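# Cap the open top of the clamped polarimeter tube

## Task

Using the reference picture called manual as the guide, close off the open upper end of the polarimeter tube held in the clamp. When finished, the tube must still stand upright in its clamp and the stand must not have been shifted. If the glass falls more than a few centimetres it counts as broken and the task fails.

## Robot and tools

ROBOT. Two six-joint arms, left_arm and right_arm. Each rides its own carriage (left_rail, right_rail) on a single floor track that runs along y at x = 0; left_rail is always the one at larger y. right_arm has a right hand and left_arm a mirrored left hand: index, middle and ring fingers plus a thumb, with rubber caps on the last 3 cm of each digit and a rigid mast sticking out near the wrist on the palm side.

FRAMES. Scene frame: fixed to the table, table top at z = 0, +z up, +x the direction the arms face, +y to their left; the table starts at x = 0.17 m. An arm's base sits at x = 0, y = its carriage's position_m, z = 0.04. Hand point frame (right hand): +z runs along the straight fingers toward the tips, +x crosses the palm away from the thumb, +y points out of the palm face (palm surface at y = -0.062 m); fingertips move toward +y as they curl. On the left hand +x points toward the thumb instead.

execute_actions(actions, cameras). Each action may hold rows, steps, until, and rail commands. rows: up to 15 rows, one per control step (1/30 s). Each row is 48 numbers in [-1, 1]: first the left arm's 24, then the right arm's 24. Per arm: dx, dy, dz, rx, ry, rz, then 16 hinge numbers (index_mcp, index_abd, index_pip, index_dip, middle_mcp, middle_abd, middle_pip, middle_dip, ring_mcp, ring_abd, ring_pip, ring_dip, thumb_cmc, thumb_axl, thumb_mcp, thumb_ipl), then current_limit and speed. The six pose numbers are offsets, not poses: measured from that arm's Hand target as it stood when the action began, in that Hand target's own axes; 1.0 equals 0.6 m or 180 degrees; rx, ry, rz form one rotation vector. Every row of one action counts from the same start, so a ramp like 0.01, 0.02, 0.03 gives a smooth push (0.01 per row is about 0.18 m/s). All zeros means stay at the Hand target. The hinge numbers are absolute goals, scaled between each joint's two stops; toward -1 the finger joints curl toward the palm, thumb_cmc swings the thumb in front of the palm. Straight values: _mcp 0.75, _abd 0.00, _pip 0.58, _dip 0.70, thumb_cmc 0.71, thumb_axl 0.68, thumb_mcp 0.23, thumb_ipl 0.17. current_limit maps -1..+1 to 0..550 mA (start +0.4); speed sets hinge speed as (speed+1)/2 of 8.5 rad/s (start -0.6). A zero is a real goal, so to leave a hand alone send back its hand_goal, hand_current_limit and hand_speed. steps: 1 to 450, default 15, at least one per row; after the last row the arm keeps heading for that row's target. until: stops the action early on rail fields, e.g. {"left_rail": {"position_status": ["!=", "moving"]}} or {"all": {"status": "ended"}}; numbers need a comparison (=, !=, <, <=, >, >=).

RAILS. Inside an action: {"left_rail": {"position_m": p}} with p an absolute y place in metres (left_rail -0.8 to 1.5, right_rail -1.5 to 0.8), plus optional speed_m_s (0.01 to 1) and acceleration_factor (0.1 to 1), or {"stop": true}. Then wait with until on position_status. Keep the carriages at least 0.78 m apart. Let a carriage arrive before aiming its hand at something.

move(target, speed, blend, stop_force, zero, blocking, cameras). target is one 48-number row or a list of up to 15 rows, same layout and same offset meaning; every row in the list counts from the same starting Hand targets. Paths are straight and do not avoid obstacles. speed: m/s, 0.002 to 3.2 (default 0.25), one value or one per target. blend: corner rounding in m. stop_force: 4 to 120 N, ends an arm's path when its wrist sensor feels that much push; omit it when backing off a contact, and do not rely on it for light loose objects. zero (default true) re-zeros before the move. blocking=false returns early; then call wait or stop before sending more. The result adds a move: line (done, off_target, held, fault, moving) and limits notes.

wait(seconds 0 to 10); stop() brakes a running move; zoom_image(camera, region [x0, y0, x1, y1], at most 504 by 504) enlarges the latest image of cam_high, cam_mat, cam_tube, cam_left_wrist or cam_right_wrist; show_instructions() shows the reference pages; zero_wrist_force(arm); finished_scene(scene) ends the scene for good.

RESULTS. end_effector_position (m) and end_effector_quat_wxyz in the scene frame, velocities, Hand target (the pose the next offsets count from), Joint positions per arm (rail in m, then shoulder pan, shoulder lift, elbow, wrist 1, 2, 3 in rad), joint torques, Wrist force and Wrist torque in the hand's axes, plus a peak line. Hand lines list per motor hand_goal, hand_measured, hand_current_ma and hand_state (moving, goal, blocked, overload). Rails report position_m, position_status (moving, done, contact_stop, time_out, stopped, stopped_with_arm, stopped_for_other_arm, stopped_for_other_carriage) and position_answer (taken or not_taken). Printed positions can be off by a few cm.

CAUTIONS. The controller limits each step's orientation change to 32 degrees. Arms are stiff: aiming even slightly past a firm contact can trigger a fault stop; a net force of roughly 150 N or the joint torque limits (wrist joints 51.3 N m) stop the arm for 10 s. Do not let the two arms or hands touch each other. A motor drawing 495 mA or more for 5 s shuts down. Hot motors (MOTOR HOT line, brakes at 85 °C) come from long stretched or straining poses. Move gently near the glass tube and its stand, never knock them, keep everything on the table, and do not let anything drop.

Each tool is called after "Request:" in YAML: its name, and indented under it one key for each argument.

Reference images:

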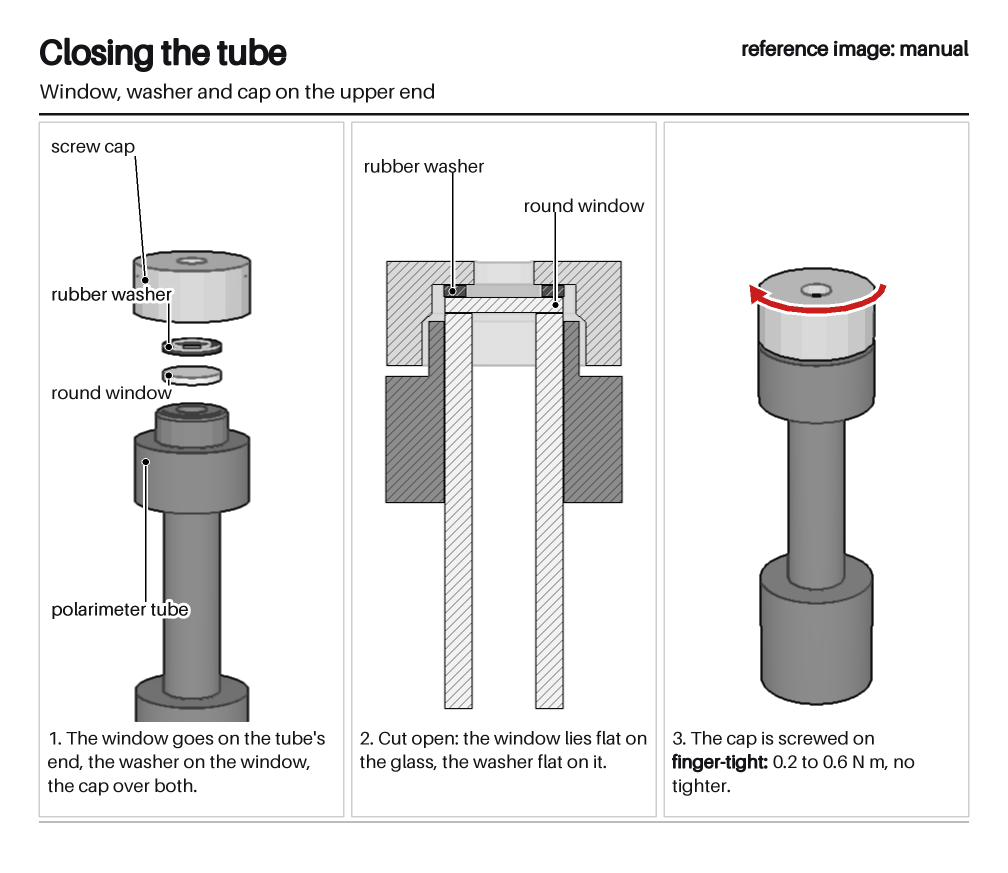

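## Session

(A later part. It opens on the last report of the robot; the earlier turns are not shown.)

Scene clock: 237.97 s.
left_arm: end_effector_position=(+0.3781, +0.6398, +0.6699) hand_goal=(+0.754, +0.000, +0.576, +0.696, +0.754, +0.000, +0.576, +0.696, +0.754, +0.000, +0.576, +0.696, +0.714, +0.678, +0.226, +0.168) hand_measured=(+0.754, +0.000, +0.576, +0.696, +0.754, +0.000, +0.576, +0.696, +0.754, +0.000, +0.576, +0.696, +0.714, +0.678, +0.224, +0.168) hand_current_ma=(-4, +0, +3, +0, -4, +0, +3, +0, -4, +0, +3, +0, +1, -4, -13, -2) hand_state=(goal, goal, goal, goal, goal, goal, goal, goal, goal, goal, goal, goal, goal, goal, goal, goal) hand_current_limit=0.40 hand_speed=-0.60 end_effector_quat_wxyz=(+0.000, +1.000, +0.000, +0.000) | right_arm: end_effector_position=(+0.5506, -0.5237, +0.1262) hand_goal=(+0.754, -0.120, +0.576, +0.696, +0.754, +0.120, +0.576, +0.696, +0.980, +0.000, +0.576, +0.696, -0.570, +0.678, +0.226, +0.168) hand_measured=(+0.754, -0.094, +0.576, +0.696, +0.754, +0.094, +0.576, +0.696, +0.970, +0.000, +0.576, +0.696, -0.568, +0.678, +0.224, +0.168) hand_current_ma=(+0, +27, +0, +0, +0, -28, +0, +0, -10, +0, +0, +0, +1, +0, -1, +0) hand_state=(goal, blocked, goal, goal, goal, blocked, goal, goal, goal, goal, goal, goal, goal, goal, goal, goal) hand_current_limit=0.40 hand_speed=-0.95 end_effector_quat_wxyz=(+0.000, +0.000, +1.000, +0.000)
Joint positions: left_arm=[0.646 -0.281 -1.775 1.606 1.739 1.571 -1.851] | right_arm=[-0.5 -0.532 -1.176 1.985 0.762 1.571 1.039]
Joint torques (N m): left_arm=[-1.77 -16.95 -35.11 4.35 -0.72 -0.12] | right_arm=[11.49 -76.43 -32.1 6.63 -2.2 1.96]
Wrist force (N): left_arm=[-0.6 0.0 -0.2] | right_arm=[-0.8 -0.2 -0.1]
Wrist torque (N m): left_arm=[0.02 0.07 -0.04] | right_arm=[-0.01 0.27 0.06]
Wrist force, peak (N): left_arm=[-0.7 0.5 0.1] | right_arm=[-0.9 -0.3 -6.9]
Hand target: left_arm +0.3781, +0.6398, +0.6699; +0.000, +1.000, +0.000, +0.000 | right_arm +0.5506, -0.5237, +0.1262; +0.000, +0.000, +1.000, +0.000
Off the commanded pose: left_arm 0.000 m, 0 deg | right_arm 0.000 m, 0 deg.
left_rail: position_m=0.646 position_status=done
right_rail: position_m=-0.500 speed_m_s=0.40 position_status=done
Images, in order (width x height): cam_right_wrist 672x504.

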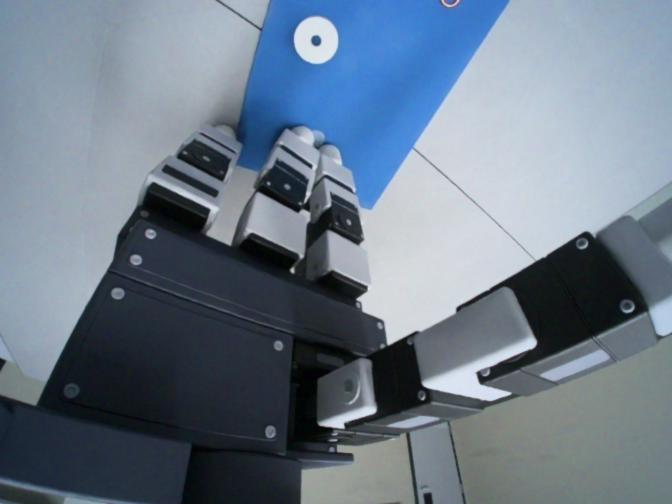

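Request:
execute_actions:
  actions:
    - {"rows": [[0,0,0,0,0,0,0.754,0,0.576,0.696,0.754,0,0.576,0.696,0.754,0,0.576,0.696,0.714,0.678,0.226,0.168,0.4,-0.6,0,0,0,0,0,0,0.754,-0.2,0.576,0.696,0.754,0.2,0.576,0.696,0.98,0,0.576,0.696,-0.571,0.678,0.226,0.168,0.4,-0.95]], "steps": 40}

Request:
move:
  target: [0,0,0,0,0,0,0.754,0,0.576,0.696,0.754,0,0.576,0.696,0.754,0,0.576,0.696,0.714,0.678,0.226,0.168,0.4,-0.6,0,0,-0.01,0,0,0,0.754,-0.2,0.576,0.696,0.754,0.2,0.576,0.696,0.98,0,0.576,0.696,-0.571,0.678,0.226,0.168,0.4,-0.95]
  speed: 0.01
  cameras: ["cam_right_wrist"]

Request:
zoom_image:
  camera: "cam_right_wrist"
  region: [220, 80, 400, 215]

Scene clock: 246.87 s.
left_arm: end_effector_position=(+0.3781, +0.6398, +0.6699) hand_goal=(+0.754, +0.000, +0.576, +0.696, +0.754, +0.000, +0.576, +0.696, +0.754, +0.000, +0.576, +0.696, +0.714, +0.678, +0.226, +0.168) hand_measured=(+0.754, +0.000, +0.576, +0.696, +0.754, +0.000, +0.576, +0.696, +0.754, +0.000, +0.576, +0.696, +0.714, +0.678, +0.224, +0.168) hand_current_ma=(-4, +0, +3, +0, -4, +0, +3, +0, -4, +0, +3, +0, +1, -4, -13, -2) hand_state=(goal, goal, goal, goal, goal, goal, goal, goal, goal, goal, goal, goal, goal, goal, goal, goal) hand_current_limit=0.40 hand_speed=-0.60 end_effector_quat_wxyz=(+0.000, +1.000, +0.000, +0.000) | right_arm: end_effector_position=(+0.5506, -0.5237, +0.1262) hand_goal=(+0.754, -0.200, +0.576, +0.696, +0.754, +0.200, +0.576, +0.696, +0.980, +0.000, +0.576, +0.696, -0.570, +0.678, +0.226, +0.168) hand_measured=(+0.754, -0.100, +0.576, +0.696, +0.754, +0.098, +0.576, +0.696, +0.970, +0.000, +0.576, +0.696, -0.568, +0.678, +0.224, +0.168) hand_current_ma=(+0, +214, +0, +0, +0, -219, +0, +0, -10, +0, +0, +0, +1, +0, -1, +0) hand_state=(goal, blocked, goal, goal, goal, blocked, goal, goal, goal, goal, goal, goal, goal, goal, goal, goal) hand_current_limit=0.40 hand_speed=-0.95 end_effector_quat_wxyz=(+0.000, +0.000, +1.000, +0.000)
Joint positions: left_arm=[0.646 -0.281 -1.775 1.606 1.739 1.571 -1.851] | right_arm=[-0.5 -0.532 -1.176 1.985 0.762 1.571 1.039]
Joint torques (N m): left_arm=[-1.36 -16.04 -34.56 4.34 -0.83 -0.01] | right_arm=[12.01 -75.97 -31.78 6.56 -2.48 1.93]
Wrist force (N): left_arm=[-0.1 0.4 0.0] | right_arm=[-0.8 -0.3 0.0]
Wrist torque (N m): left_arm=[0.05 0.02 -0.02] | right_arm=[-0.03 0.26 0.07]
Wrist force, peak (N): left_arm=[-0.8 0.6 0.1] | right_arm=[-1.2 -0.4 0.0]
Hand target: left_arm +0.3781, +0.6398, +0.6699; +0.000, +1.000, +0.000, +0.000 | right_arm +0.5506, -0.5237, +0.1262; +0.000, +0.000, +1.000, +0.000
Off the commanded pose: left_arm 0.000 m, 0 deg | right_arm 0.000 m, 0 deg.
left_rail: position_m=0.646 position_status=done
right_rail: position_m=-0.500 speed_m_s=0.40 position_status=done

Scene clock: 247.73 s.
left_arm: end_effector_position=(+0.3781, +0.6398, +0.6699) hand_goal=(+0.754, +0.000, +0.576, +0.696, +0.754, +0.000, +0.576, +0.696, +0.754, +0.000, +0.576, +0.696, +0.714, +0.678, +0.226, +0.168) hand_measured=(+0.754, +0.000, +0.576, +0.696, +0.754, +0.000, +0.576, +0.696, +0.754, +0.000, +0.576, +0.696, +0.714, +0.678, +0.224, +0.168) hand_current_ma=(-4, +0, +3, +0, -4, +0, +3, +0, -4, +0, +3, +0, +1, -4, -13, -2) hand_state=(goal, goal, goal, goal, goal, goal, goal, goal, goal, goal, goal, goal, goal, goal, goal, goal) hand_current_limit=0.40 hand_speed=-0.60 end_effector_quat_wxyz=(+0.000, +1.000, +0.000, +0.000) | right_arm: end_effector_position=(+0.5506, -0.5237, +0.1320) hand_goal=(+0.754, -0.200, +0.576, +0.696, +0.754, +0.200, +0.576, +0.696, +0.980, +0.000, +0.576, +0.696, -0.570, +0.678, +0.226, +0.168) hand_measured=(+0.754, -0.100, +0.576, +0.696, +0.754, +0.098, +0.576, +0.696, +0.970, +0.000, +0.576, +0.696, -0.568, +0.678, +0.224, +0.168) hand_current_ma=(+0, +214, +0, +0, +0, -219, +0, +0, -10, +0, +0, +0, +1, +0, -1, +0) hand_state=(goal, blocked, goal, goal, goal, blocked, goal, goal, goal, goal, goal, goal, goal, goal, goal, goal) hand_current_limit=0.40 hand_speed=-0.95 end_effector_quat_wxyz=(+0.000, +0.000, +1.000, +0.000)
Joint positions: left_arm=[0.646 -0.281 -1.775 1.606 1.739 1.571 -1.851] | right_arm=[-0.5 -0.532 -1.184 1.983 0.772 1.571 1.039]
Joint torques (N m): left_arm=[-0.5 -17.32 -35.06 4.21 -0.58 0.04] | right_arm=[10.99 -72.97 -30.85 5.98 -2.47 1.88]
Wrist force (N): left_arm=[-0.2 0.5 0.0] | right_arm=[-0.6 -0.3 -0.3]
Wrist torque (N m): left_arm=[0.06 0.02 -0.03] | right_arm=[-0.02 0.24 0.08]
Wrist force, peak (N): left_arm=[-0.6 0.5 -0.1] | right_arm=[-0.9 -0.4 -0.5]
Hand target: left_arm +0.3781, +0.6398, +0.6699; +0.000, +1.000, +0.000, +0.000 | right_arm +0.5506, -0.5237, +0.1322; +0.000, +0.000, +1.000, +0.000
Off the commanded pose: left_arm 0.000 m, 0 deg | right_arm 0.000 m, 0 deg.
left_rail: position_m=0.646 position_status=done
right_rail: position_m=-0.500 speed_m_s=0.40 position_status=done
move: done
Images, in order (width x height): cam_right_wrist 672x504.

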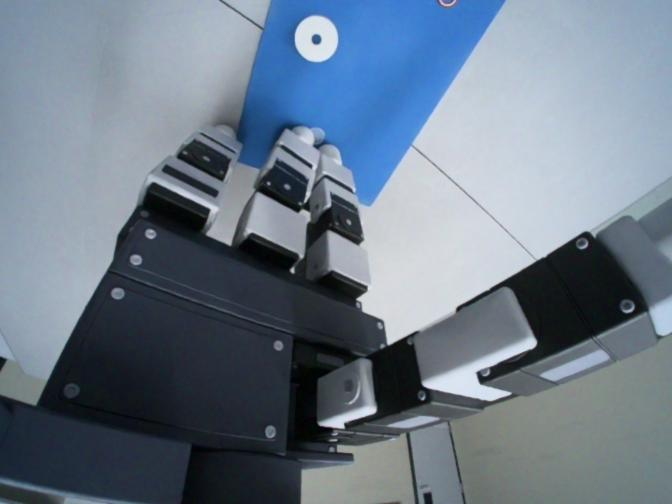

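Scaled by 2.800 from the camera's 672x504 image, which has a finer 960x720 frame.

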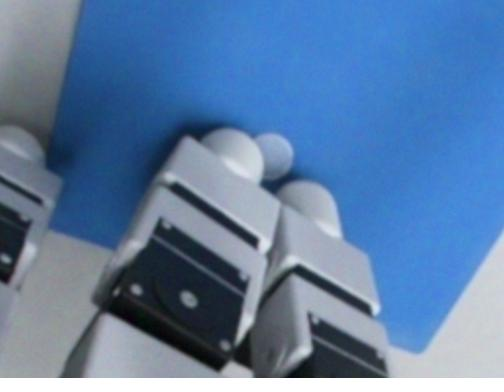

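Request:
move:
  target: [0,0,0,0,0,0,0.754,0,0.576,0.696,0.754,0,0.576,0.696,0.754,0,0.576,0.696,0.714,0.678,0.226,0.168,0.4,-0.6,0,0,-0.05,0,0,0,0.754,0,0.576,0.696,0.754,0,0.576,0.696,0.98,0,0.576,0.696,-0.571,0.678,0.226,0.168,0.4,-0.8]
  speed: 0.1

Request:
execute_actions:
  actions:
    - {"rows": [[0,0,0,0,0,0,0.754,0,0.576,0.696,0.754,0,0.576,0.696,0.754,0,0.576,0.696,0.714,0.678,0.226,0.168,0.4,-0.6,0,0,0,0,0,0,0.863,0,0.241,0.290,0.26,0,0.98,0.98,0.98,0,0.576,0.696,-0.571,0.678,0.226,0.168,0.4,-0.7]], "steps": 60}
  cameras: ["cam_right_wrist", "cam_high"]

Request:
zoom_image:
  camera: "cam_right_wrist"
  region: [180, 40, 440, 235]

Scene clock: 297.70 s.
left_arm: end_effector_position=(+0.3781, +0.6398, +0.6699) hand_goal=(+0.754, +0.000, +0.576, +0.696, +0.754, +0.000, +0.576, +0.696, +0.754, +0.000, +0.576, +0.696, +0.714, +0.678, +0.226, +0.168) hand_measured=(+0.754, +0.000, +0.576, +0.696, +0.754, +0.000, +0.576, +0.696, +0.754, +0.000, +0.576, +0.696, +0.714, +0.678, +0.224, +0.168) hand_current_ma=(-4, +0, +3, +0, -4, +0, +3, +0, -4, +0, +3, +0, +1, -4, -13, -2) hand_state=(goal, goal, goal, goal, goal, goal, goal, goal, goal, goal, goal, goal, goal, goal, goal, goal) hand_current_limit=0.40 hand_speed=-0.60 end_effector_quat_wxyz=(+0.000, +1.000, +0.000, +0.000) | right_arm: end_effector_position=(+0.5506, -0.5237, +0.1620) hand_goal=(+0.754, +0.000, +0.576, +0.696, +0.754, +0.000, +0.576, +0.696, +0.980, +0.000, +0.576, +0.696, -0.570, +0.678, +0.226, +0.168) hand_measured=(+0.754, -0.002, +0.576, +0.696, +0.754, +0.004, +0.576, +0.696, +0.970, +0.000, +0.576, +0.696, -0.568, +0.678, +0.224, +0.168) hand_current_ma=(+0, -1, +0, +0, +0, +1, +0, +0, -10, +0, +0, +0, +1, +0, -1, +0) hand_state=(goal, goal, goal, goal, goal, goal, goal, goal, goal, goal, goal, goal, goal, goal, goal, goal) hand_current_limit=0.40 hand_speed=-0.80 end_effector_quat_wxyz=(+0.000, +0.000, +1.000, +0.000)
Joint positions: left_arm=[0.646 -0.281 -1.775 1.606 1.739 1.571 -1.851] | right_arm=[-0.5 -0.532 -1.221 1.967 0.825 1.571 1.039]
Joint torques (N m): left_arm=[-1.96 -16.87 -34.43 4.09 -0.75 0.14] | right_arm=[1.48 -71.46 -33.13 6.8 -1.62 -0.11]
Wrist force (N): left_arm=[-0.5 0.3 -0.1] | right_arm=[-0.9 0.3 -0.4]
Wrist torque (N m): left_arm=[0.05 0.06 -0.05] | right_arm=[0.06 0.26 0.10]
Wrist force, peak (N): left_arm=[-0.6 0.6 -0.1] | right_arm=[-1.1 0.7 -0.4]
Hand target: left_arm +0.3781, +0.6398, +0.6699; +0.000, +1.000, +0.000, +0.000 | right_arm +0.5506, -0.5237, +0.1622; +0.000, +0.000, +1.000, +0.000
Off the commanded pose: left_arm 0.000 m, 0 deg | right_arm 0.000 m, 0 deg.
left_rail: position_m=0.646 position_status=done
right_rail: position_m=-0.500 speed_m_s=0.40 position_status=done
move: done

Scene clock: 299.90 s.
left_arm: end_effector_position=(+0.3781, +0.6398, +0.6699) hand_goal=(+0.754, +0.000, +0.576, +0.696, +0.754, +0.000, +0.576, +0.696, +0.754, +0.000, +0.576, +0.696, +0.714, +0.678, +0.226, +0.168) hand_measured=(+0.754, +0.000, +0.576, +0.696, +0.754, +0.000, +0.576, +0.696, +0.754, +0.000, +0.576, +0.696, +0.714, +0.678, +0.224, +0.168) hand_current_ma=(-4, +0, +3, +0, -4, +0, +3, +0, -4, +0, +3, +0, +1, -4, -13, -2) hand_state=(goal, goal, goal, goal, goal, goal, goal, goal, goal, goal, goal, goal, goal, goal, goal, goal) hand_current_limit=0.40 hand_speed=-0.60 end_effector_quat_wxyz=(+0.000, +1.000, +0.000, +0.000) | right_arm: end_effector_position=(+0.5506, -0.5237, +0.1622) hand_goal=(+0.864, +0.000, +0.242, +0.290, +0.260, +0.000, +0.980, +0.980, +0.980, +0.000, +0.576, +0.696, -0.570, +0.678, +0.226, +0.168) hand_measured=(+0.860, -0.002, +0.246, +0.292, +0.270, +0.004, +0.978, +0.978, +0.970, +0.000, +0.576, +0.696, -0.568, +0.678, +0.224, +0.168) hand_current_ma=(-3, -1, +2, +1, +8, +1, -1, -1, -10, +0, +0, +0, +1, +0, -1, +0) hand_state=(goal, goal, goal, goal, goal, goal, goal, goal, goal, goal, goal, goal, goal, goal, goal, goal) hand_current_limit=0.40 hand_speed=-0.70 end_effector_quat_wxyz=(+0.000, +0.000, +1.000, +0.000)
Joint positions: left_arm=[0.646 -0.281 -1.775 1.606 1.739 1.571 -1.851] | right_arm=[-0.5 -0.532 -1.221 1.966 0.825 1.571 1.039]
Joint torques (N m): left_arm=[-0.37 -16.24 -35.41 4.21 -0.82 -0.19] | right_arm=[-14.23 -73.99 -33.45 6.76 2 -2.25]
Wrist force (N): left_arm=[0.0 0.3 -0.1] | right_arm=[-1.0 0.0 -0.3]
Wrist torque (N m): left_arm=[0.05 0.00 -0.01] | right_arm=[0.04 0.28 0.09]
Wrist force, peak (N): left_arm=[-0.5 0.5 -0.2] | right_arm=[-1.4 0.3 -0.7]
Hand target: left_arm +0.3781, +0.6398, +0.6699; +0.000, +1.000, +0.000, +0.000 | right_arm +0.5506, -0.5237, +0.1622; +0.000, +0.000, +1.000, +0.000
Off the commanded pose: left_arm 0.000 m, 0 deg | right_arm 0.000 m, 0 deg.
left_rail: position_m=0.646 position_status=done
right_rail: position_m=-0.500 speed_m_s=0.40 position_status=done
Images, in order (width x height): cam_high 672x504, cam_right_wrist 672x504.

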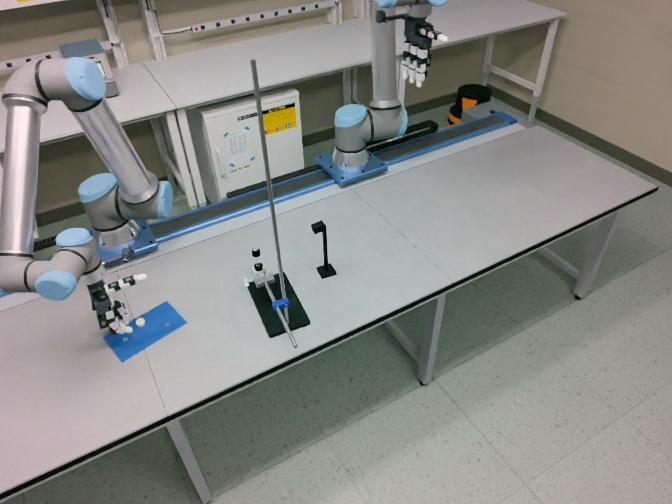

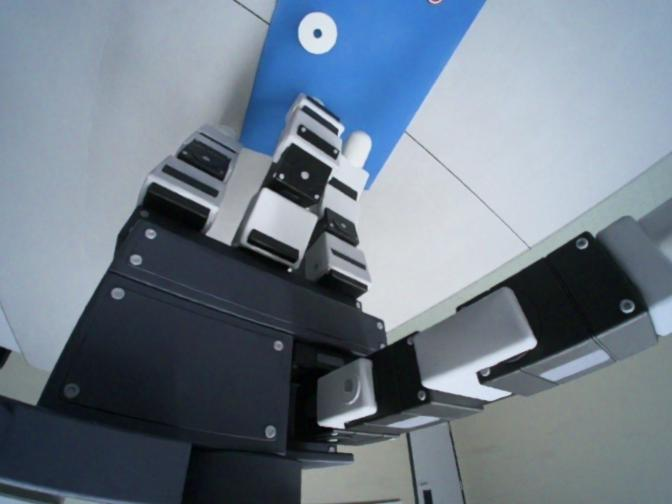

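Scaled by 1.938 from the camera's 672x504 image, which has a finer 960x720 frame.

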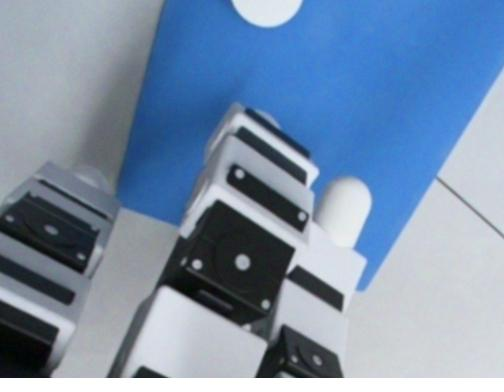

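Request:
execute_actions:
  actions:
    - {"rows": [[0,0,0,0,0,0,0.754,0,0.576,0.696,0.754,0,0.576,0.696,0.754,0,0.576,0.696,0.714,0.678,0.226,0.168,0.4,-0.6,0,0,0,0,0,0,0.26,0,0.98,0.98,0.863,0,0.241,0.29,0.98,0,0.576,0.696,-0.571,0.678,0.226,0.168,0.4,-0.7]], "steps": 60}
  cameras: ["cam_right_wrist", "cam_high"]

Request:
zoom_image:
  camera: "cam_right_wrist"
  region: [180, 40, 440, 235]

Scene clock: 307.27 s.
left_arm: end_effector_position=(+0.3781, +0.6398, +0.6699) hand_goal=(+0.754, +0.000, +0.576, +0.696, +0.754, +0.000, +0.576, +0.696, +0.754, +0.000, +0.576, +0.696, +0.714, +0.678, +0.226, +0.168) hand_measured=(+0.754, +0.000, +0.576, +0.696, +0.754, +0.000, +0.576, +0.696, +0.754, +0.000, +0.576, +0.696, +0.714, +0.678, +0.224, +0.168) hand_current_ma=(-4, +0, +3, +0, -4, +0, +3, +0, -4, +0, +3, +0, +1, -4, -13, -2) hand_state=(goal, goal, goal, goal, goal, goal, goal, goal, goal, goal, goal, goal, goal, goal, goal, goal) hand_current_limit=0.40 hand_speed=-0.60 end_effector_quat_wxyz=(+0.000, +1.000, +0.000, +0.000) | right_arm: end_effector_position=(+0.5506, -0.5237, +0.1622) hand_goal=(+0.260, +0.000, +0.980, +0.980, +0.864, +0.000, +0.242, +0.290, +0.980, +0.000, +0.576, +0.696, -0.570, +0.678, +0.226, +0.168) hand_measured=(+0.268, -0.002, +0.978, +0.978, +0.858, +0.004, +0.246, +0.294, +0.970, +0.000, +0.576, +0.696, -0.568, +0.678, +0.224, +0.168) hand_current_ma=(+7, -1, -1, -1, -3, +1, +2, +1, -10, +0, +0, +0, +1, +0, -1, +0) hand_state=(goal, goal, goal, goal, goal, goal, goal, goal, goal, goal, goal, goal, goal, goal, goal, goal) hand_current_limit=0.40 hand_speed=-0.70 end_effector_quat_wxyz=(+0.000, +0.000, +1.000, +0.000)
Joint positions: left_arm=[0.646 -0.281 -1.775 1.606 1.739 1.571 -1.851] | right_arm=[-0.5 -0.532 -1.221 1.966 0.825 1.571 1.039]
Joint torques (N m): left_arm=[-2.2 -17.28 -35.14 4.55 -0.8 0.06] | right_arm=[-15 -73.52 -32.97 7.16 2.12 -2.24]
Wrist force (N): left_arm=[-0.5 0.0 0.1] | right_arm=[-1.2 0.3 -0.3]
Wrist torque (N m): left_arm=[-0.01 0.06 -0.04] | right_arm=[0.07 0.30 0.07]
Wrist force, peak (N): left_arm=[-0.9 0.5 -0.1] | right_arm=[-1.2 0.8 -0.4]
Hand target: left_arm +0.3781, +0.6398, +0.6699; +0.000, +1.000, +0.000, +0.000 | right_arm +0.5506, -0.5237, +0.1622; +0.000, +0.000, +1.000, +0.000
Off the commanded pose: left_arm 0.000 m, 0 deg | right_arm 0.000 m, 0 deg.
left_rail: position_m=0.646 position_status=done
right_rail: position_m=-0.500 speed_m_s=0.40 position_status=done
Images, in order (width x height): cam_high 672x504, cam_right_wrist 672x504.

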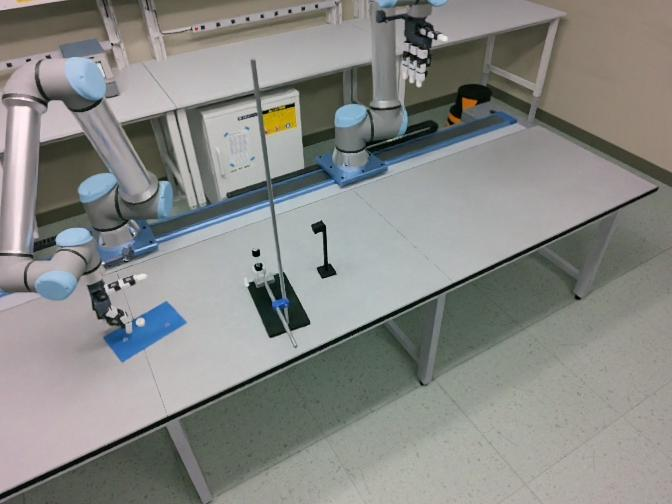

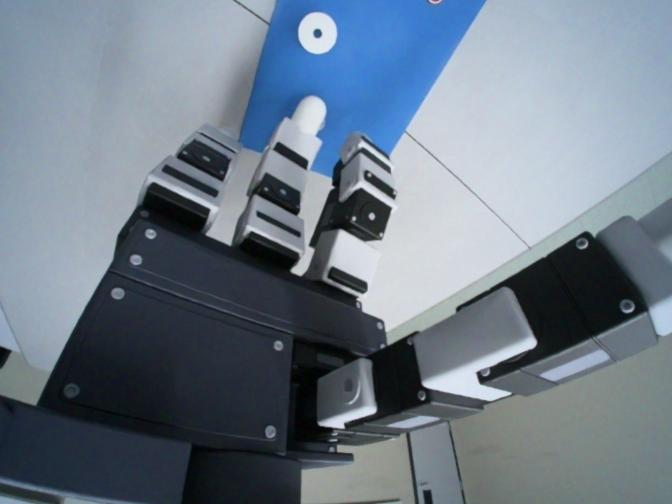

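Scaled by 1.938 from the camera's 672x504 image, which has a finer 960x720 frame.

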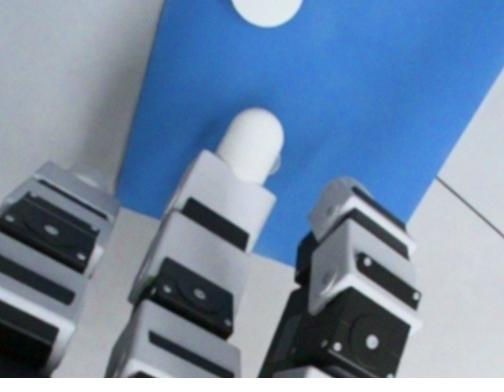

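Request:
move:
  target: [0,0,0,0,0,0,0.754,0,0.576,0.696,0.754,0,0.576,0.696,0.754,0,0.576,0.696,0.714,0.678,0.226,0.168,0.4,-0.6,0,-0.0517,0.06,0,0,0,0.26,0,0.98,0.98,0.863,0,0.241,0.29,0.98,0,0.576,0.696,-0.571,0.678,0.226,0.168,0.4,-0.7]
  speed: 0.05
  stop_force: 6
  cameras: ["cam_right_wrist", "cam_high"]

Request:
zoom_image:
  camera: "cam_right_wrist"
  region: [220, 60, 400, 195]

Scene clock: 314.53 s.
left_arm: end_effector_position=(+0.3781, +0.6398, +0.6699) hand_goal=(+0.754, +0.000, +0.576, +0.696, +0.754, +0.000, +0.576, +0.696, +0.754, +0.000, +0.576, +0.696, +0.714, +0.678, +0.226, +0.168) hand_measured=(+0.754, +0.000, +0.576, +0.696, +0.754, +0.000, +0.576, +0.696, +0.754, +0.000, +0.576, +0.696, +0.714, +0.678, +0.224, +0.168) hand_current_ma=(-4, +0, +3, +0, -4, +0, +3, +0, -4, +0, +3, +0, +1, -4, -13, -2) hand_state=(goal, goal, goal, goal, goal, goal, goal, goal, goal, goal, goal, goal, goal, goal, goal, goal) hand_current_limit=0.40 hand_speed=-0.60 end_effector_quat_wxyz=(+0.000, +1.000, +0.000, +0.000) | right_arm: end_effector_position=(+0.5506, -0.5547, +0.1262) hand_goal=(+0.260, +0.000, +0.980, +0.980, +0.864, +0.000, +0.242, +0.290, +0.980, +0.000, +0.576, +0.696, -0.570, +0.678, +0.226, +0.168) hand_measured=(+0.268, -0.002, +0.978, +0.978, +0.858, +0.004, +0.246, +0.294, +0.970, +0.000, +0.576, +0.696, -0.568, +0.678, +0.224, +0.168) hand_current_ma=(+6, -1, -1, -1, -3, +1, +2, +1, -10, +0, +0, +0, +1, +0, -1, +0) hand_state=(goal, goal, goal, goal, goal, goal, goal, goal, goal, goal, goal, goal, goal, goal, goal, goal) hand_current_limit=0.40 hand_speed=-0.70 end_effector_quat_wxyz=(+0.000, +0.000, +1.000, +0.000)
Joint positions: left_arm=[0.646 -0.281 -1.775 1.606 1.739 1.571 -1.851] | right_arm=[-0.5 -0.583 -1.167 1.971 0.767 1.571 0.987]
Joint torques (N m): left_arm=[-1.34 -16.81 -34.07 4.53 -0.89 -0.11] | right_arm=[-16.01 -47.28 -22.53 1.47 -2.03 -2.56]
Wrist force (N): left_arm=[-0.5 0.0 0.1] | right_arm=[-0.8 0.0 0.1]
Wrist torque (N m): left_arm=[0.00 0.07 -0.05] | right_arm=[0.04 0.23 0.14]
Wrist force, peak (N): left_arm=[-0.7 0.3 -0.2] | right_arm=[-1.0 1.0 -1.2]
Hand target: left_arm +0.3781, +0.6398, +0.6699; +0.000, +1.000, +0.000, +0.000 | right_arm +0.5506, -0.5547, +0.1262; +0.000, +0.000, +1.000, +0.000
Off the commanded pose: left_arm 0.000 m, 0 deg | right_arm 0.000 m, 0 deg.
left_rail: position_m=0.646 position_status=done
right_rail: position_m=-0.500 speed_m_s=0.40 position_status=done
move: done
Images, in order (width x height): cam_high 672x504, cam_right_wrist 672x504.

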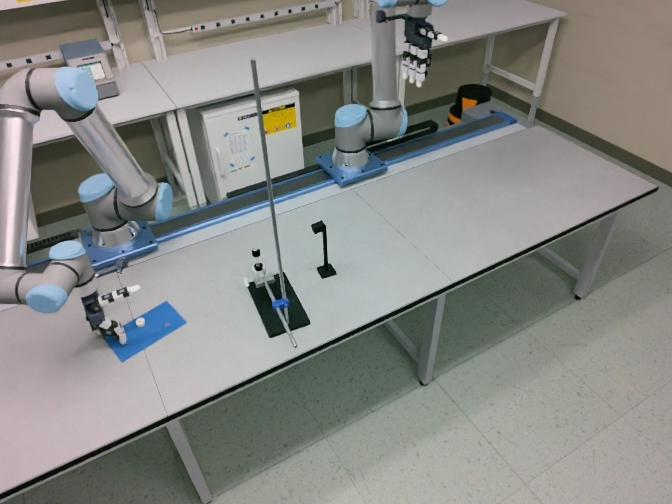

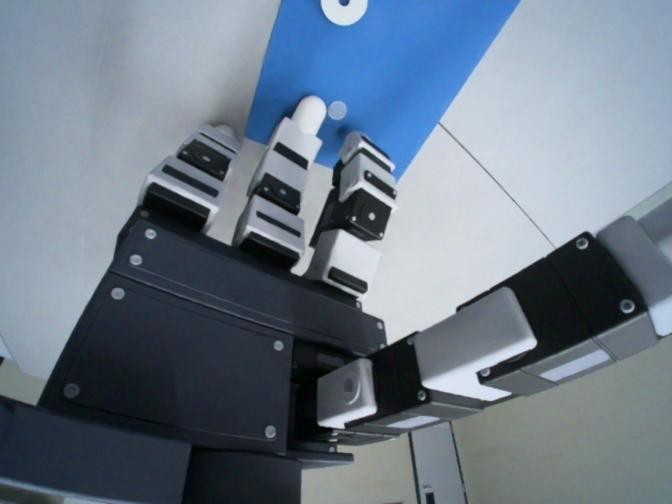

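Scaled by 2.800 from the camera's 672x504 image, which has a finer 960x720 frame.

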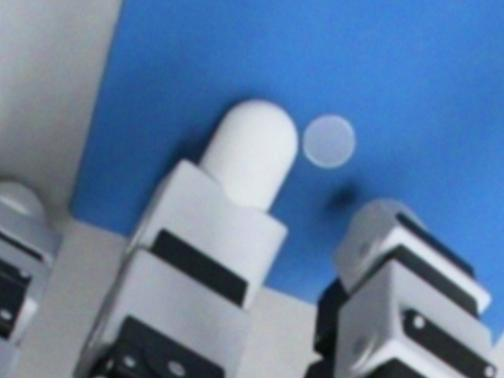

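Request:
move:
  target: [0,0,0,0,0,0,0.754,0,0.576,0.696,0.754,0,0.576,0.696,0.754,0,0.576,0.696,0.714,0.678,0.226,0.168,0.4,-0.6,0,0.0083,0.03,0,0,0,0.26,0,0.98,0.98,0.863,0,0.241,0.29,0.98,0,0.576,0.696,-0.571,0.678,0.226,0.168,0.4,-0.7]
  speed: 0.008
  stop_force: 5
  cameras: ["cam_right_wrist", "cam_high"]

Request:
zoom_image:
  camera: "cam_right_wrist"
  region: [220, 60, 400, 195]

Scene clock: 326.60 s.
left_arm: end_effector_position=(+0.3781, +0.6398, +0.6699) hand_goal=(+0.754, +0.000, +0.576, +0.696, +0.754, +0.000, +0.576, +0.696, +0.754, +0.000, +0.576, +0.696, +0.714, +0.678, +0.226, +0.168) hand_measured=(+0.754, +0.000, +0.576, +0.696, +0.754, +0.000, +0.576, +0.696, +0.754, +0.000, +0.576, +0.696, +0.714, +0.678, +0.224, +0.168) hand_current_ma=(-4, +0, +3, +0, -4, +0, +3, +0, -4, +0, +3, +0, +1, -4, -13, -2) hand_state=(goal, goal, goal, goal, goal, goal, goal, goal, goal, goal, goal, goal, goal, goal, goal, goal) hand_current_limit=0.40 hand_speed=-0.60 end_effector_quat_wxyz=(+0.000, +1.000, +0.000, +0.000) | right_arm: end_effector_position=(+0.5506, -0.5526, +0.1184) hand_goal=(+0.260, +0.000, +0.980, +0.980, +0.864, +0.000, +0.242, +0.290, +0.980, +0.000, +0.576, +0.696, -0.570, +0.678, +0.226, +0.168) hand_measured=(+0.268, -0.002, +0.978, +0.978, +0.858, +0.004, +0.246, +0.294, +0.972, +0.000, +0.576, +0.694, -0.568, +0.678, +0.224, +0.168) hand_current_ma=(+6, -1, -1, -1, -3, +1, +2, +1, -6, +0, +0, +0, +1, +0, -1, +0) hand_state=(goal, goal, goal, goal, goal, goal, goal, goal, goal, goal, goal, goal, goal, goal, goal, goal) hand_current_limit=0.40 hand_speed=-0.70 end_effector_quat_wxyz=(+0.000, +0.000, +1.000, +0.000)
Joint positions: left_arm=[0.646 -0.281 -1.775 1.606 1.739 1.571 -1.851] | right_arm=[-0.5 -0.58 -1.158 1.975 0.753 1.571 0.991]
Joint torques (N m): left_arm=[-1.55 -17.47 -34.75 4.54 -0.98 -0.01] | right_arm=[-17.41 -74.29 -30.53 5.51 -2.22 -2.47]
Wrist force (N): left_arm=[-0.3 0.4 0.0] | right_arm=[-0.9 1.8 -7.0]
Wrist torque (N m): left_arm=[0.05 0.03 -0.03] | right_arm=[0.63 0.71 0.04]
Wrist force, peak (N): left_arm=[-0.7 0.7 -0.2] | right_arm=[-1.1 2.8 -11.2]
Hand target: left_arm +0.3781, +0.6398, +0.6699; +0.000, +1.000, +0.000, +0.000 | right_arm +0.5506, -0.5526, +0.1184; +0.000, +0.000, +1.000, +0.000 (not the last commanded pose)
Off the commanded pose: left_arm 0.000 m, 0 deg | right_arm 0.011 m, 0 deg.
left_rail: position_m=0.646 position_status=done
right_rail: position_m=-0.500 speed_m_s=0.40 position_status=done
move: contact (right_arm)
Images, in order (width x height): cam_high 672x504, cam_right_wrist 672x504.

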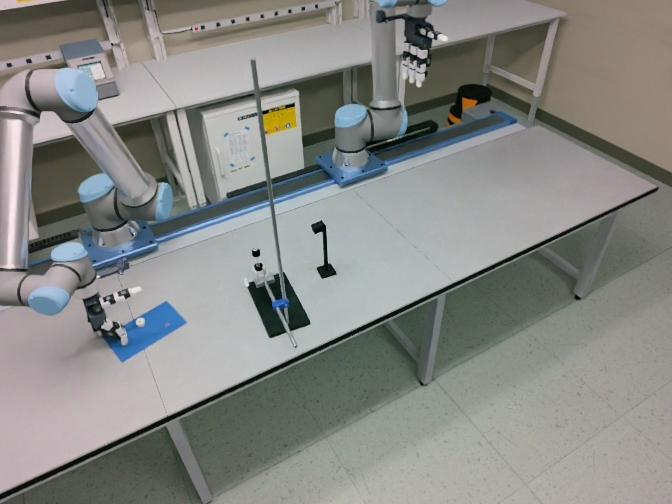

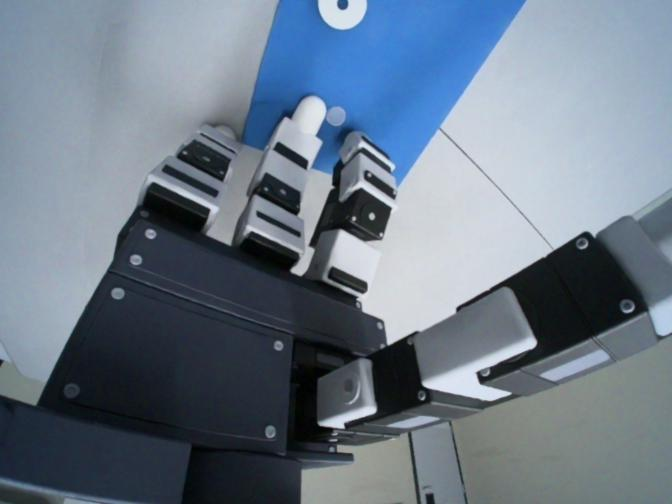

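Scaled by 2.800 from the camera's 672x504 image, which has a finer 960x720 frame.

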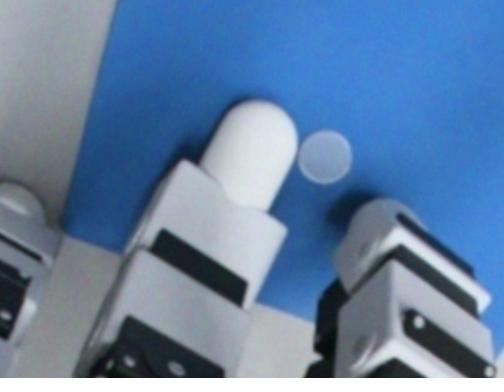

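Request:
execute_actions:
  actions:
    - {"rows": [[0,0,0,0,0,0,0.754,0,0.576,0.696,0.754,0,0.576,0.696,0.754,0,0.576,0.696,0.714,0.678,0.226,0.168,0.4,-0.6,0,0.002,-0.005,0,0,0,0.26,0,0.98,0.98,0.863,0,0.241,0.29,0.98,0,0.576,0.696,-0.571,0.678,0.226,0.168,0.4,-0.7]], "steps": 15}
    - {"rows": [[0,0,0,0,0,0,0.754,0,0.576,0.696,0.754,0,0.576,0.696,0.754,0,0.576,0.696,0.714,0.678,0.226,0.168,0.4,-0.6,0,0.0035,0,0,0,0,0.26,0,0.98,0.98,0.863,0,0.241,0.29,0.98,0,-0.95,-0.7,-0.571,0.678,0.226,0.168,0.4,-0.6]], "steps": 60}

Request:
move:
  target: [0,0,0,0,0,0,0.754,0,0.576,0.696,0.754,0,0.576,0.696,0.754,0,0.576,0.696,0.714,0.678,0.226,0.168,0.4,-0.6,0,0,0.03,0,0,0,0.26,0,0.98,0.98,0.863,0,0.241,0.29,0.98,0,-0.95,-0.7,-0.571,0.678,0.226,0.168,0.4,-0.7]
  speed: 0.008
  stop_force: 5
  cameras: ["cam_right_wrist", "cam_high"]

Request:
zoom_image:
  camera: "cam_right_wrist"
  region: [220, 60, 400, 195]

Scene clock: 339.63 s.
left_arm: end_effector_position=(+0.3781, +0.6398, +0.6699) hand_goal=(+0.754, +0.000, +0.576, +0.696, +0.754, +0.000, +0.576, +0.696, +0.754, +0.000, +0.576, +0.696, +0.714, +0.678, +0.226, +0.168) hand_measured=(+0.754, +0.000, +0.576, +0.696, +0.754, +0.000, +0.576, +0.696, +0.754, +0.000, +0.576, +0.696, +0.714, +0.678, +0.224, +0.168) hand_current_ma=(-4, +0, +3, +0, -4, +0, +3, +0, -4, +0, +3, +0, +1, -4, -13, -2) hand_state=(goal, goal, goal, goal, goal, goal, goal, goal, goal, goal, goal, goal, goal, goal, goal, goal) hand_current_limit=0.40 hand_speed=-0.60 end_effector_quat_wxyz=(+0.000, +1.000, +0.000, +0.000) | right_arm: end_effector_position=(+0.5506, -0.5493, +0.1214) hand_goal=(+0.260, +0.000, +0.980, +0.980, +0.864, +0.000, +0.242, +0.290, +0.980, +0.000, -0.950, -0.700, -0.570, +0.678, +0.226, +0.168) hand_measured=(+0.268, -0.002, +0.978, +0.978, +0.858, +0.004, +0.246, +0.294, +0.974, +0.000, -0.938, -0.696, -0.568, +0.678, +0.224, +0.168) hand_current_ma=(+6, -1, -1, -1, -3, +1, +2, +1, -3, +0, +9, +1, +1, +0, -1, +0) hand_state=(goal, goal, goal, goal, goal, goal, goal, goal, goal, goal, goal, goal, goal, goal, goal, goal) hand_current_limit=0.40 hand_speed=-0.60 end_effector_quat_wxyz=(+0.000, +0.000, +1.000, +0.000)
Joint positions: left_arm=[0.646 -0.281 -1.775 1.606 1.739 1.571 -1.851] | right_arm=[-0.5 -0.575 -1.163 1.976 0.758 1.571 0.996]
Joint torques (N m): left_arm=[-0.69 -16.21 -35.07 4.59 -1.05 -0.02] | right_arm=[14.9 -76.3 -17.84 1.54 -1.54 2.47]
Wrist force (N): left_arm=[-0.5 0.4 -0.1] | right_arm=[-0.6 -0.1 0.1]
Wrist torque (N m): left_arm=[0.07 0.06 -0.05] | right_arm=[0.04 0.20 -0.09]
Wrist force, peak (N): left_arm=[0.0 0.8 0.5] | right_arm=[-0.5 1.6 -7.4]
Hand target: left_arm +0.3781, +0.6398, +0.6699; +0.000, +1.000, +0.000, +0.000 | right_arm +0.5506, -0.5493, +0.1214; +0.000, +0.000, +1.000, +0.000
Off the commanded pose: left_arm 0.000 m, 0 deg | right_arm 0.000 m, 0 deg.
left_rail: position_m=0.646 position_status=done
right_rail: position_m=-0.500 speed_m_s=0.40 position_status=done

Scene clock: 341.87 s.
left_arm: end_effector_position=(+0.3781, +0.6398, +0.6699) hand_goal=(+0.754, +0.000, +0.576, +0.696, +0.754, +0.000, +0.576, +0.696, +0.754, +0.000, +0.576, +0.696, +0.714, +0.678, +0.226, +0.168) hand_measured=(+0.754, +0.000, +0.576, +0.696, +0.754, +0.000, +0.576, +0.696, +0.754, +0.000, +0.576, +0.696, +0.714, +0.678, +0.224, +0.168) hand_current_ma=(-4, +0, +3, +0, -4, +0, +3, +0, -4, +0, +3, +0, +1, -4, -13, -2) hand_state=(goal, goal, goal, goal, goal, goal, goal, goal, goal, goal, goal, goal, goal, goal, goal, goal) hand_current_limit=0.40 hand_speed=-0.60 end_effector_quat_wxyz=(+0.000, +1.000, +0.000, +0.000) | right_arm: end_effector_position=(+0.5506, -0.5493, +0.1136) hand_goal=(+0.260, +0.000, +0.980, +0.980, +0.864, +0.000, +0.242, +0.290, +0.980, +0.000, -0.950, -0.700, -0.570, +0.678, +0.226, +0.168) hand_measured=(+0.256, -0.002, +0.990, +0.990, +0.858, +0.004, +0.246, +0.294, +0.974, +0.000, -0.938, -0.696, -0.568, +0.678, +0.224, +0.168) hand_current_ma=(-3, -1, +8, +8, -3, +1, +2, +1, -3, +0, +9, +1, +1, +0, -1, +0) hand_state=(goal, goal, goal, goal, goal, goal, goal, goal, goal, goal, goal, goal, goal, goal, goal, goal) hand_current_limit=0.40 hand_speed=-0.70 end_effector_quat_wxyz=(+0.000, +0.000, +1.000, +0.000)
Joint positions: left_arm=[0.646 -0.281 -1.775 1.606 1.739 1.571 -1.851] | right_arm=[-0.5 -0.575 -1.153 1.979 0.744 1.571 0.996]
Joint torques (N m): left_arm=[-1.59 -16.98 -35.08 4.65 -1.21 -0.09] | right_arm=[15.99 -74.35 -30.33 6.69 -0.87 2.43]
Wrist force (N): left_arm=[-0.4 0.0 0.0] | right_arm=[-0.6 0.0 -2.9]
Wrist torque (N m): left_arm=[0.00 0.04 -0.03] | right_arm=[0.33 0.15 -0.07]
Wrist force, peak (N): left_arm=[-0.8 0.5 0.1] | right_arm=[-0.9 -0.5 -5.8]
Hand target: left_arm +0.3781, +0.6398, +0.6699; +0.000, +1.000, +0.000, +0.000 | right_arm +0.5506, -0.5493, +0.1136; +0.000, +0.000, +1.000, +0.000 (not the last commanded pose)
Off the commanded pose: left_arm 0.000 m, 0 deg | right_arm 0.010 m, 0 deg.
left_rail: position_m=0.646 position_status=done
right_rail: position_m=-0.500 speed_m_s=0.40 position_status=done
move: contact (right_arm)
Images, in order (width x height): cam_high 672x504, cam_right_wrist 672x504.

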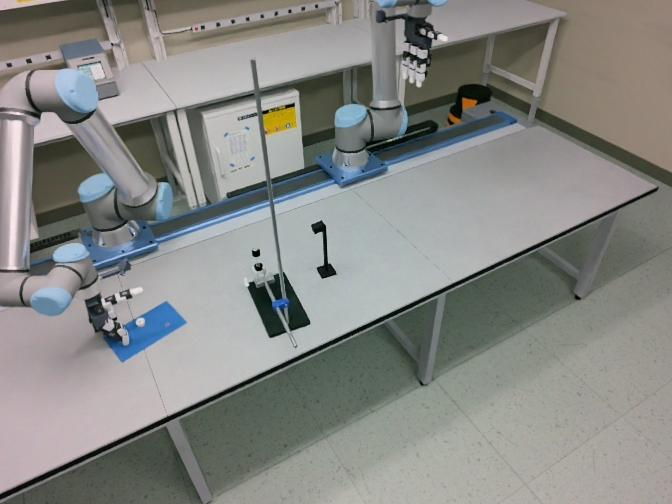

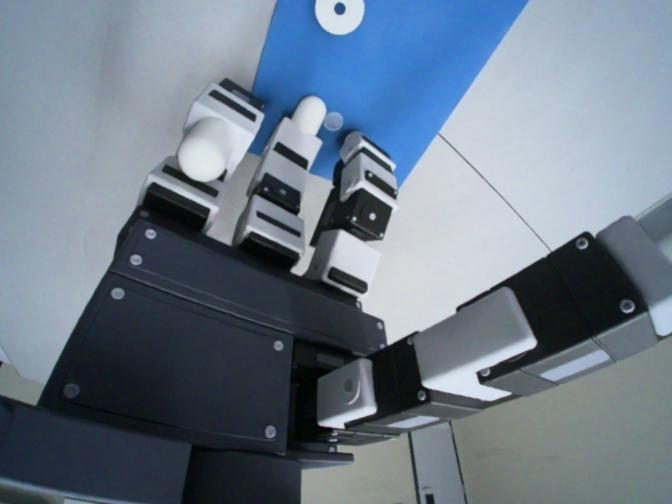

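Scaled by 2.800 from the camera's 672x504 image, which has a finer 960x720 frame.

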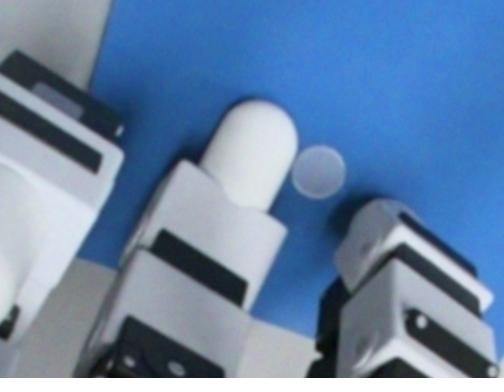

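Request:
execute_actions:
  actions:
    - {"rows": [[0,0,0,0,0,0,0.754,0,0.576,0.696,0.754,0,0.576,0.696,0.754,0,0.576,0.696,0.714,0.678,0.226,0.168,0.4,-0.6,0,0,0,0,0,0,0.26,0,0.98,0.98,0.863,0,0.241,0.33,0.98,0,-0.95,-0.7,-0.571,0.678,0.226,0.168,0.4,-0.9]], "steps": 20}
    - {"rows": [[0,0,0,0,0,0,0.754,0,0.576,0.696,0.754,0,0.576,0.696,0.754,0,0.576,0.696,0.714,0.678,0.226,0.168,0.4,-0.6,0,0,0,0,0,0,0.26,-0.17,0.98,0.98,0.863,0.17,0.241,0.33,0.98,0,-0.95,-0.7,-0.571,0.678,0.226,0.168,0.4,-0.95]], "steps": 50}
  cameras: ["cam_right_wrist"]

Request:
zoom_image:
  camera: "cam_right_wrist"
  region: [220, 60, 400, 195]

Scene clock: 357.80 s.
left_arm: end_effector_position=(+0.3781, +0.6398, +0.6699) hand_goal=(+0.754, +0.000, +0.576, +0.696, +0.754, +0.000, +0.576, +0.696, +0.754, +0.000, +0.576, +0.696, +0.714, +0.678, +0.226, +0.168) hand_measured=(+0.754, +0.000, +0.576, +0.696, +0.754, +0.000, +0.576, +0.696, +0.754, +0.000, +0.576, +0.696, +0.714, +0.678, +0.224, +0.168) hand_current_ma=(-4, +0, +3, +0, -4, +0, +3, +0, -4, +0, +3, +0, +1, -4, -13, -2) hand_state=(goal, goal, goal, goal, goal, goal, goal, goal, goal, goal, goal, goal, goal, goal, goal, goal) hand_current_limit=0.40 hand_speed=-0.60 end_effector_quat_wxyz=(+0.000, +1.000, +0.000, +0.000) | right_arm: end_effector_position=(+0.5506, -0.5493, +0.1136) hand_goal=(+0.260, -0.170, +0.980, +0.980, +0.864, +0.170, +0.242, +0.330, +0.980, +0.000, -0.950, -0.700, -0.570, +0.678, +0.226, +0.168) hand_measured=(+0.258, -0.124, +0.984, +0.984, +0.860, +0.134, +0.240, +0.328, +0.974, +0.000, -0.938, -0.696, -0.568, +0.678, +0.224, +0.168) hand_current_ma=(-1, +67, +1, +2, -3, -47, +0, -1, -3, +0, +9, +1, +1, +0, -1, +0) hand_state=(goal, blocked, goal, goal, goal, blocked, goal, goal, goal, goal, goal, goal, goal, goal, goal, goal) hand_current_limit=0.40 hand_speed=-0.95 end_effector_quat_wxyz=(+0.000, +0.000, +1.000, +0.000)
Joint positions: left_arm=[0.646 -0.281 -1.775 1.606 1.739 1.571 -1.851] | right_arm=[-0.5 -0.575 -1.153 1.979 0.744 1.571 0.996]
Joint torques (N m): left_arm=[-1.12 -16.77 -34.39 4.64 -1.16 -0.21] | right_arm=[14.52 -73.49 -24.62 5.47 -0.74 2.21]
Wrist force (N): left_arm=[-0.3 0.4 0.3] | right_arm=[-1.1 0.5 -0.6]
Wrist torque (N m): left_arm=[0.04 0.04 -0.03] | right_arm=[0.15 0.13 -0.10]
Wrist force, peak (N): left_arm=[-0.8 0.3 0.0] | right_arm=[-2.4 0.1 -3.2]
Hand target: left_arm +0.3781, +0.6398, +0.6699; +0.000, +1.000, +0.000, +0.000 | right_arm +0.5506, -0.5493, +0.1136; +0.000, +0.000, +1.000, +0.000
Off the commanded pose: left_arm 0.000 m, 0 deg | right_arm 0.000 m, 0 deg.
left_rail: position_m=0.646 position_status=done
right_rail: position_m=-0.500 speed_m_s=0.40 position_status=done
Images, in order (width x height): cam_right_wrist 672x504.

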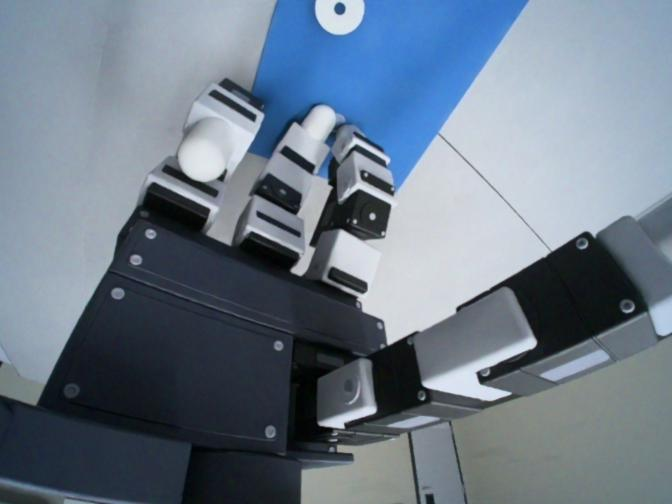

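Scaled by 2.800 from the camera's 672x504 image, which has a finer 960x720 frame.

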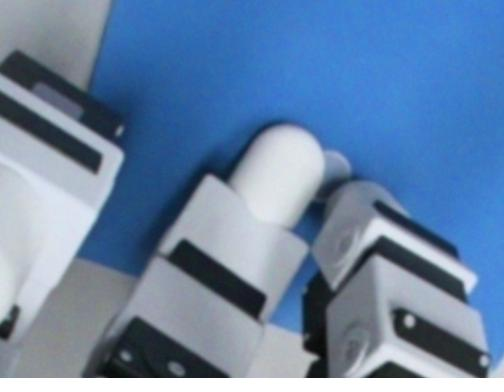

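Request:
execute_actions:
  actions:
    - {"rows": [[0,0,0,0,0,0,0.754,0,0.576,0.696,0.754,0,0.576,0.696,0.754,0,0.576,0.696,0.714,0.678,0.226,0.168,0.4,-0.6,0,0,0,0,0,0,0.26,-0.2,0.98,0.98,0.863,0.2,0.241,0.33,0.98,0,-0.95,-0.7,-0.571,0.678,0.226,0.168,0.4,-0.95]], "steps": 20}

Request:
move:
  target: [0,0,0,0,0,0,0.754,0,0.576,0.696,0.754,0,0.576,0.696,0.754,0,0.576,0.696,0.714,0.678,0.226,0.168,0.4,-0.6,0,0,-0.0083,0,0,0,0.26,-0.2,0.98,0.98,0.863,0.2,0.241,0.33,0.98,0,-0.95,-0.7,-0.571,0.678,0.226,0.168,0.4,-0.95]
  speed: 0.005
  cameras: ["cam_right_wrist"]

Request:
zoom_image:
  camera: "cam_right_wrist"
  region: [220, 60, 400, 195]

Scene clock: 364.63 s.
left_arm: end_effector_position=(+0.3781, +0.6398, +0.6699) hand_goal=(+0.754, +0.000, +0.576, +0.696, +0.754, +0.000, +0.576, +0.696, +0.754, +0.000, +0.576, +0.696, +0.714, +0.678, +0.226, +0.168) hand_measured=(+0.754, +0.000, +0.576, +0.696, +0.754, +0.000, +0.576, +0.696, +0.754, +0.000, +0.576, +0.696, +0.714, +0.678, +0.224, +0.168) hand_current_ma=(-4, +0, +3, +0, -4, +0, +3, +0, -4, +0, +3, +0, +1, -4, -13, -2) hand_state=(goal, goal, goal, goal, goal, goal, goal, goal, goal, goal, goal, goal, goal, goal, goal, goal) hand_current_limit=0.40 hand_speed=-0.60 end_effector_quat_wxyz=(+0.000, +1.000, +0.000, +0.000) | right_arm: end_effector_position=(+0.5506, -0.5493, +0.1136) hand_goal=(+0.260, -0.200, +0.980, +0.980, +0.864, +0.200, +0.242, +0.330, +0.980, +0.000, -0.950, -0.700, -0.570, +0.678, +0.226, +0.168) hand_measured=(+0.258, -0.126, +0.984, +0.984, +0.860, +0.136, +0.240, +0.328, +0.974, +0.000, -0.938, -0.696, -0.568, +0.678, +0.224, +0.168) hand_current_ma=(-1, +132, +1, +2, -3, -107, +0, -1, -3, +0, +9, +1, +1, +0, -1, +0) hand_state=(goal, blocked, goal, goal, goal, blocked, goal, goal, goal, goal, goal, goal, goal, goal, goal, goal) hand_current_limit=0.40 hand_speed=-0.95 end_effector_quat_wxyz=(+0.000, +0.000, +1.000, +0.000)
Joint positions: left_arm=[0.646 -0.281 -1.775 1.606 1.739 1.571 -1.851] | right_arm=[-0.5 -0.575 -1.153 1.979 0.744 1.571 0.996]
Joint torques (N m): left_arm=[-0.93 -16.59 -34 4.6 -1.14 -0.02] | right_arm=[15.1 -70.36 -18.21 3.95 -0.73 1.89]
Wrist force (N): left_arm=[-0.3 0.1 -0.1] | right_arm=[-1.1 0.6 -0.6]
Wrist torque (N m): left_arm=[0.03 0.03 -0.03] | right_arm=[0.15 0.13 -0.10]
Wrist force, peak (N): left_arm=[-0.9 0.4 -0.1] | right_arm=[-1.3 0.4 -1.1]
Hand target: left_arm +0.3781, +0.6398, +0.6699; +0.000, +1.000, +0.000, +0.000 | right_arm +0.5506, -0.5493, +0.1136; +0.000, +0.000, +1.000, +0.000
Off the commanded pose: left_arm 0.000 m, 0 deg | right_arm 0.000 m, 0 deg.
left_rail: position_m=0.646 position_status=done
right_rail: position_m=-0.500 speed_m_s=0.40 position_status=done

Scene clock: 365.83 s.
left_arm: end_effector_position=(+0.3781, +0.6398, +0.6699) hand_goal=(+0.754, +0.000, +0.576, +0.696, +0.754, +0.000, +0.576, +0.696, +0.754, +0.000, +0.576, +0.696, +0.714, +0.678, +0.226, +0.168) hand_measured=(+0.754, +0.000, +0.576, +0.696, +0.754, +0.000, +0.576, +0.696, +0.754, +0.000, +0.576, +0.696, +0.714, +0.678, +0.224, +0.168) hand_current_ma=(-4, +0, +3, +0, -4, +0, +3, +0, -4, +0, +3, +0, +1, -4, -13, -2) hand_state=(goal, goal, goal, goal, goal, goal, goal, goal, goal, goal, goal, goal, goal, goal, goal, goal) hand_current_limit=0.40 hand_speed=-0.60 end_effector_quat_wxyz=(+0.000, +1.000, +0.000, +0.000) | right_arm: end_effector_position=(+0.5506, -0.5493, +0.1185) hand_goal=(+0.260, -0.200, +0.980, +0.980, +0.864, +0.200, +0.242, +0.330, +0.980, +0.000, -0.950, -0.700, -0.570, +0.678, +0.226, +0.168) hand_measured=(+0.260, -0.132, +0.984, +0.982, +0.862, +0.136, +0.240, +0.328, +0.974, +0.000, -0.938, -0.696, -0.568, +0.678, +0.224, +0.168) hand_current_ma=(+0, +121, +1, +1, -1, -107, +0, -1, -3, +0, +9, +1, +1, +0, -1, +0) hand_state=(goal, blocked, goal, goal, goal, blocked, goal, goal, goal, goal, goal, goal, goal, goal, goal, goal) hand_current_limit=0.40 hand_speed=-0.95 end_effector_quat_wxyz=(+0.000, +0.000, +1.000, +0.000)
Joint positions: left_arm=[0.646 -0.281 -1.775 1.606 1.739 1.571 -1.851] | right_arm=[-0.5 -0.575 -1.159 1.977 0.753 1.571 0.996]
Joint torques (N m): left_arm=[-1.02 -16.51 -34.97 4.57 -1.41 -0.07] | right_arm=[14.11 -73.85 -30.73 6.38 -0.88 1.88]
Wrist force (N): left_arm=[-0.4 0.1 -0.2] | right_arm=[-0.6 0.2 -0.3]
Wrist torque (N m): left_arm=[0.03 0.05 -0.04] | right_arm=[0.12 0.20 -0.08]
Wrist force, peak (N): left_arm=[-0.6 0.7 -0.1] | right_arm=[-1.2 0.5 -0.7]
Hand target: left_arm +0.3781, +0.6398, +0.6699; +0.000, +1.000, +0.000, +0.000 | right_arm +0.5506, -0.5493, +0.1186; +0.000, +0.000, +1.000, +0.000
Off the commanded pose: left_arm 0.000 m, 0 deg | right_arm 0.000 m, 0 deg.
left_rail: position_m=0.646 position_status=done
right_rail: position_m=-0.500 speed_m_s=0.40 position_status=done
move: done
Images, in order (width x height): cam_right_wrist 672x504.

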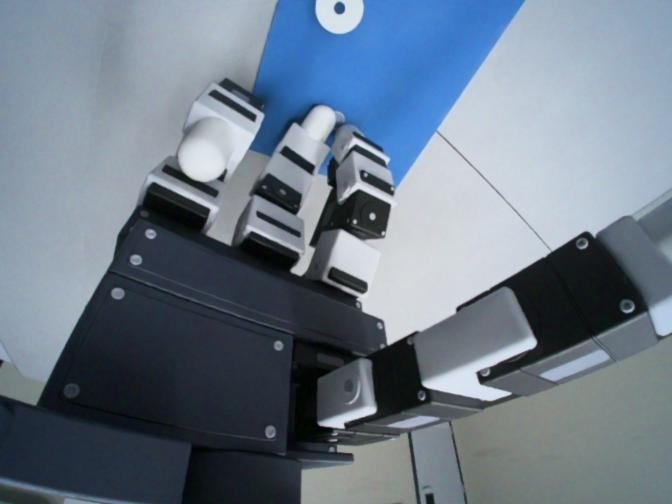

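Scaled by 2.800 from the camera's 672x504 image, which has a finer 960x720 frame.

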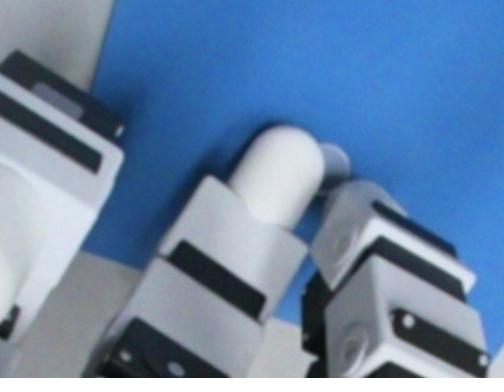

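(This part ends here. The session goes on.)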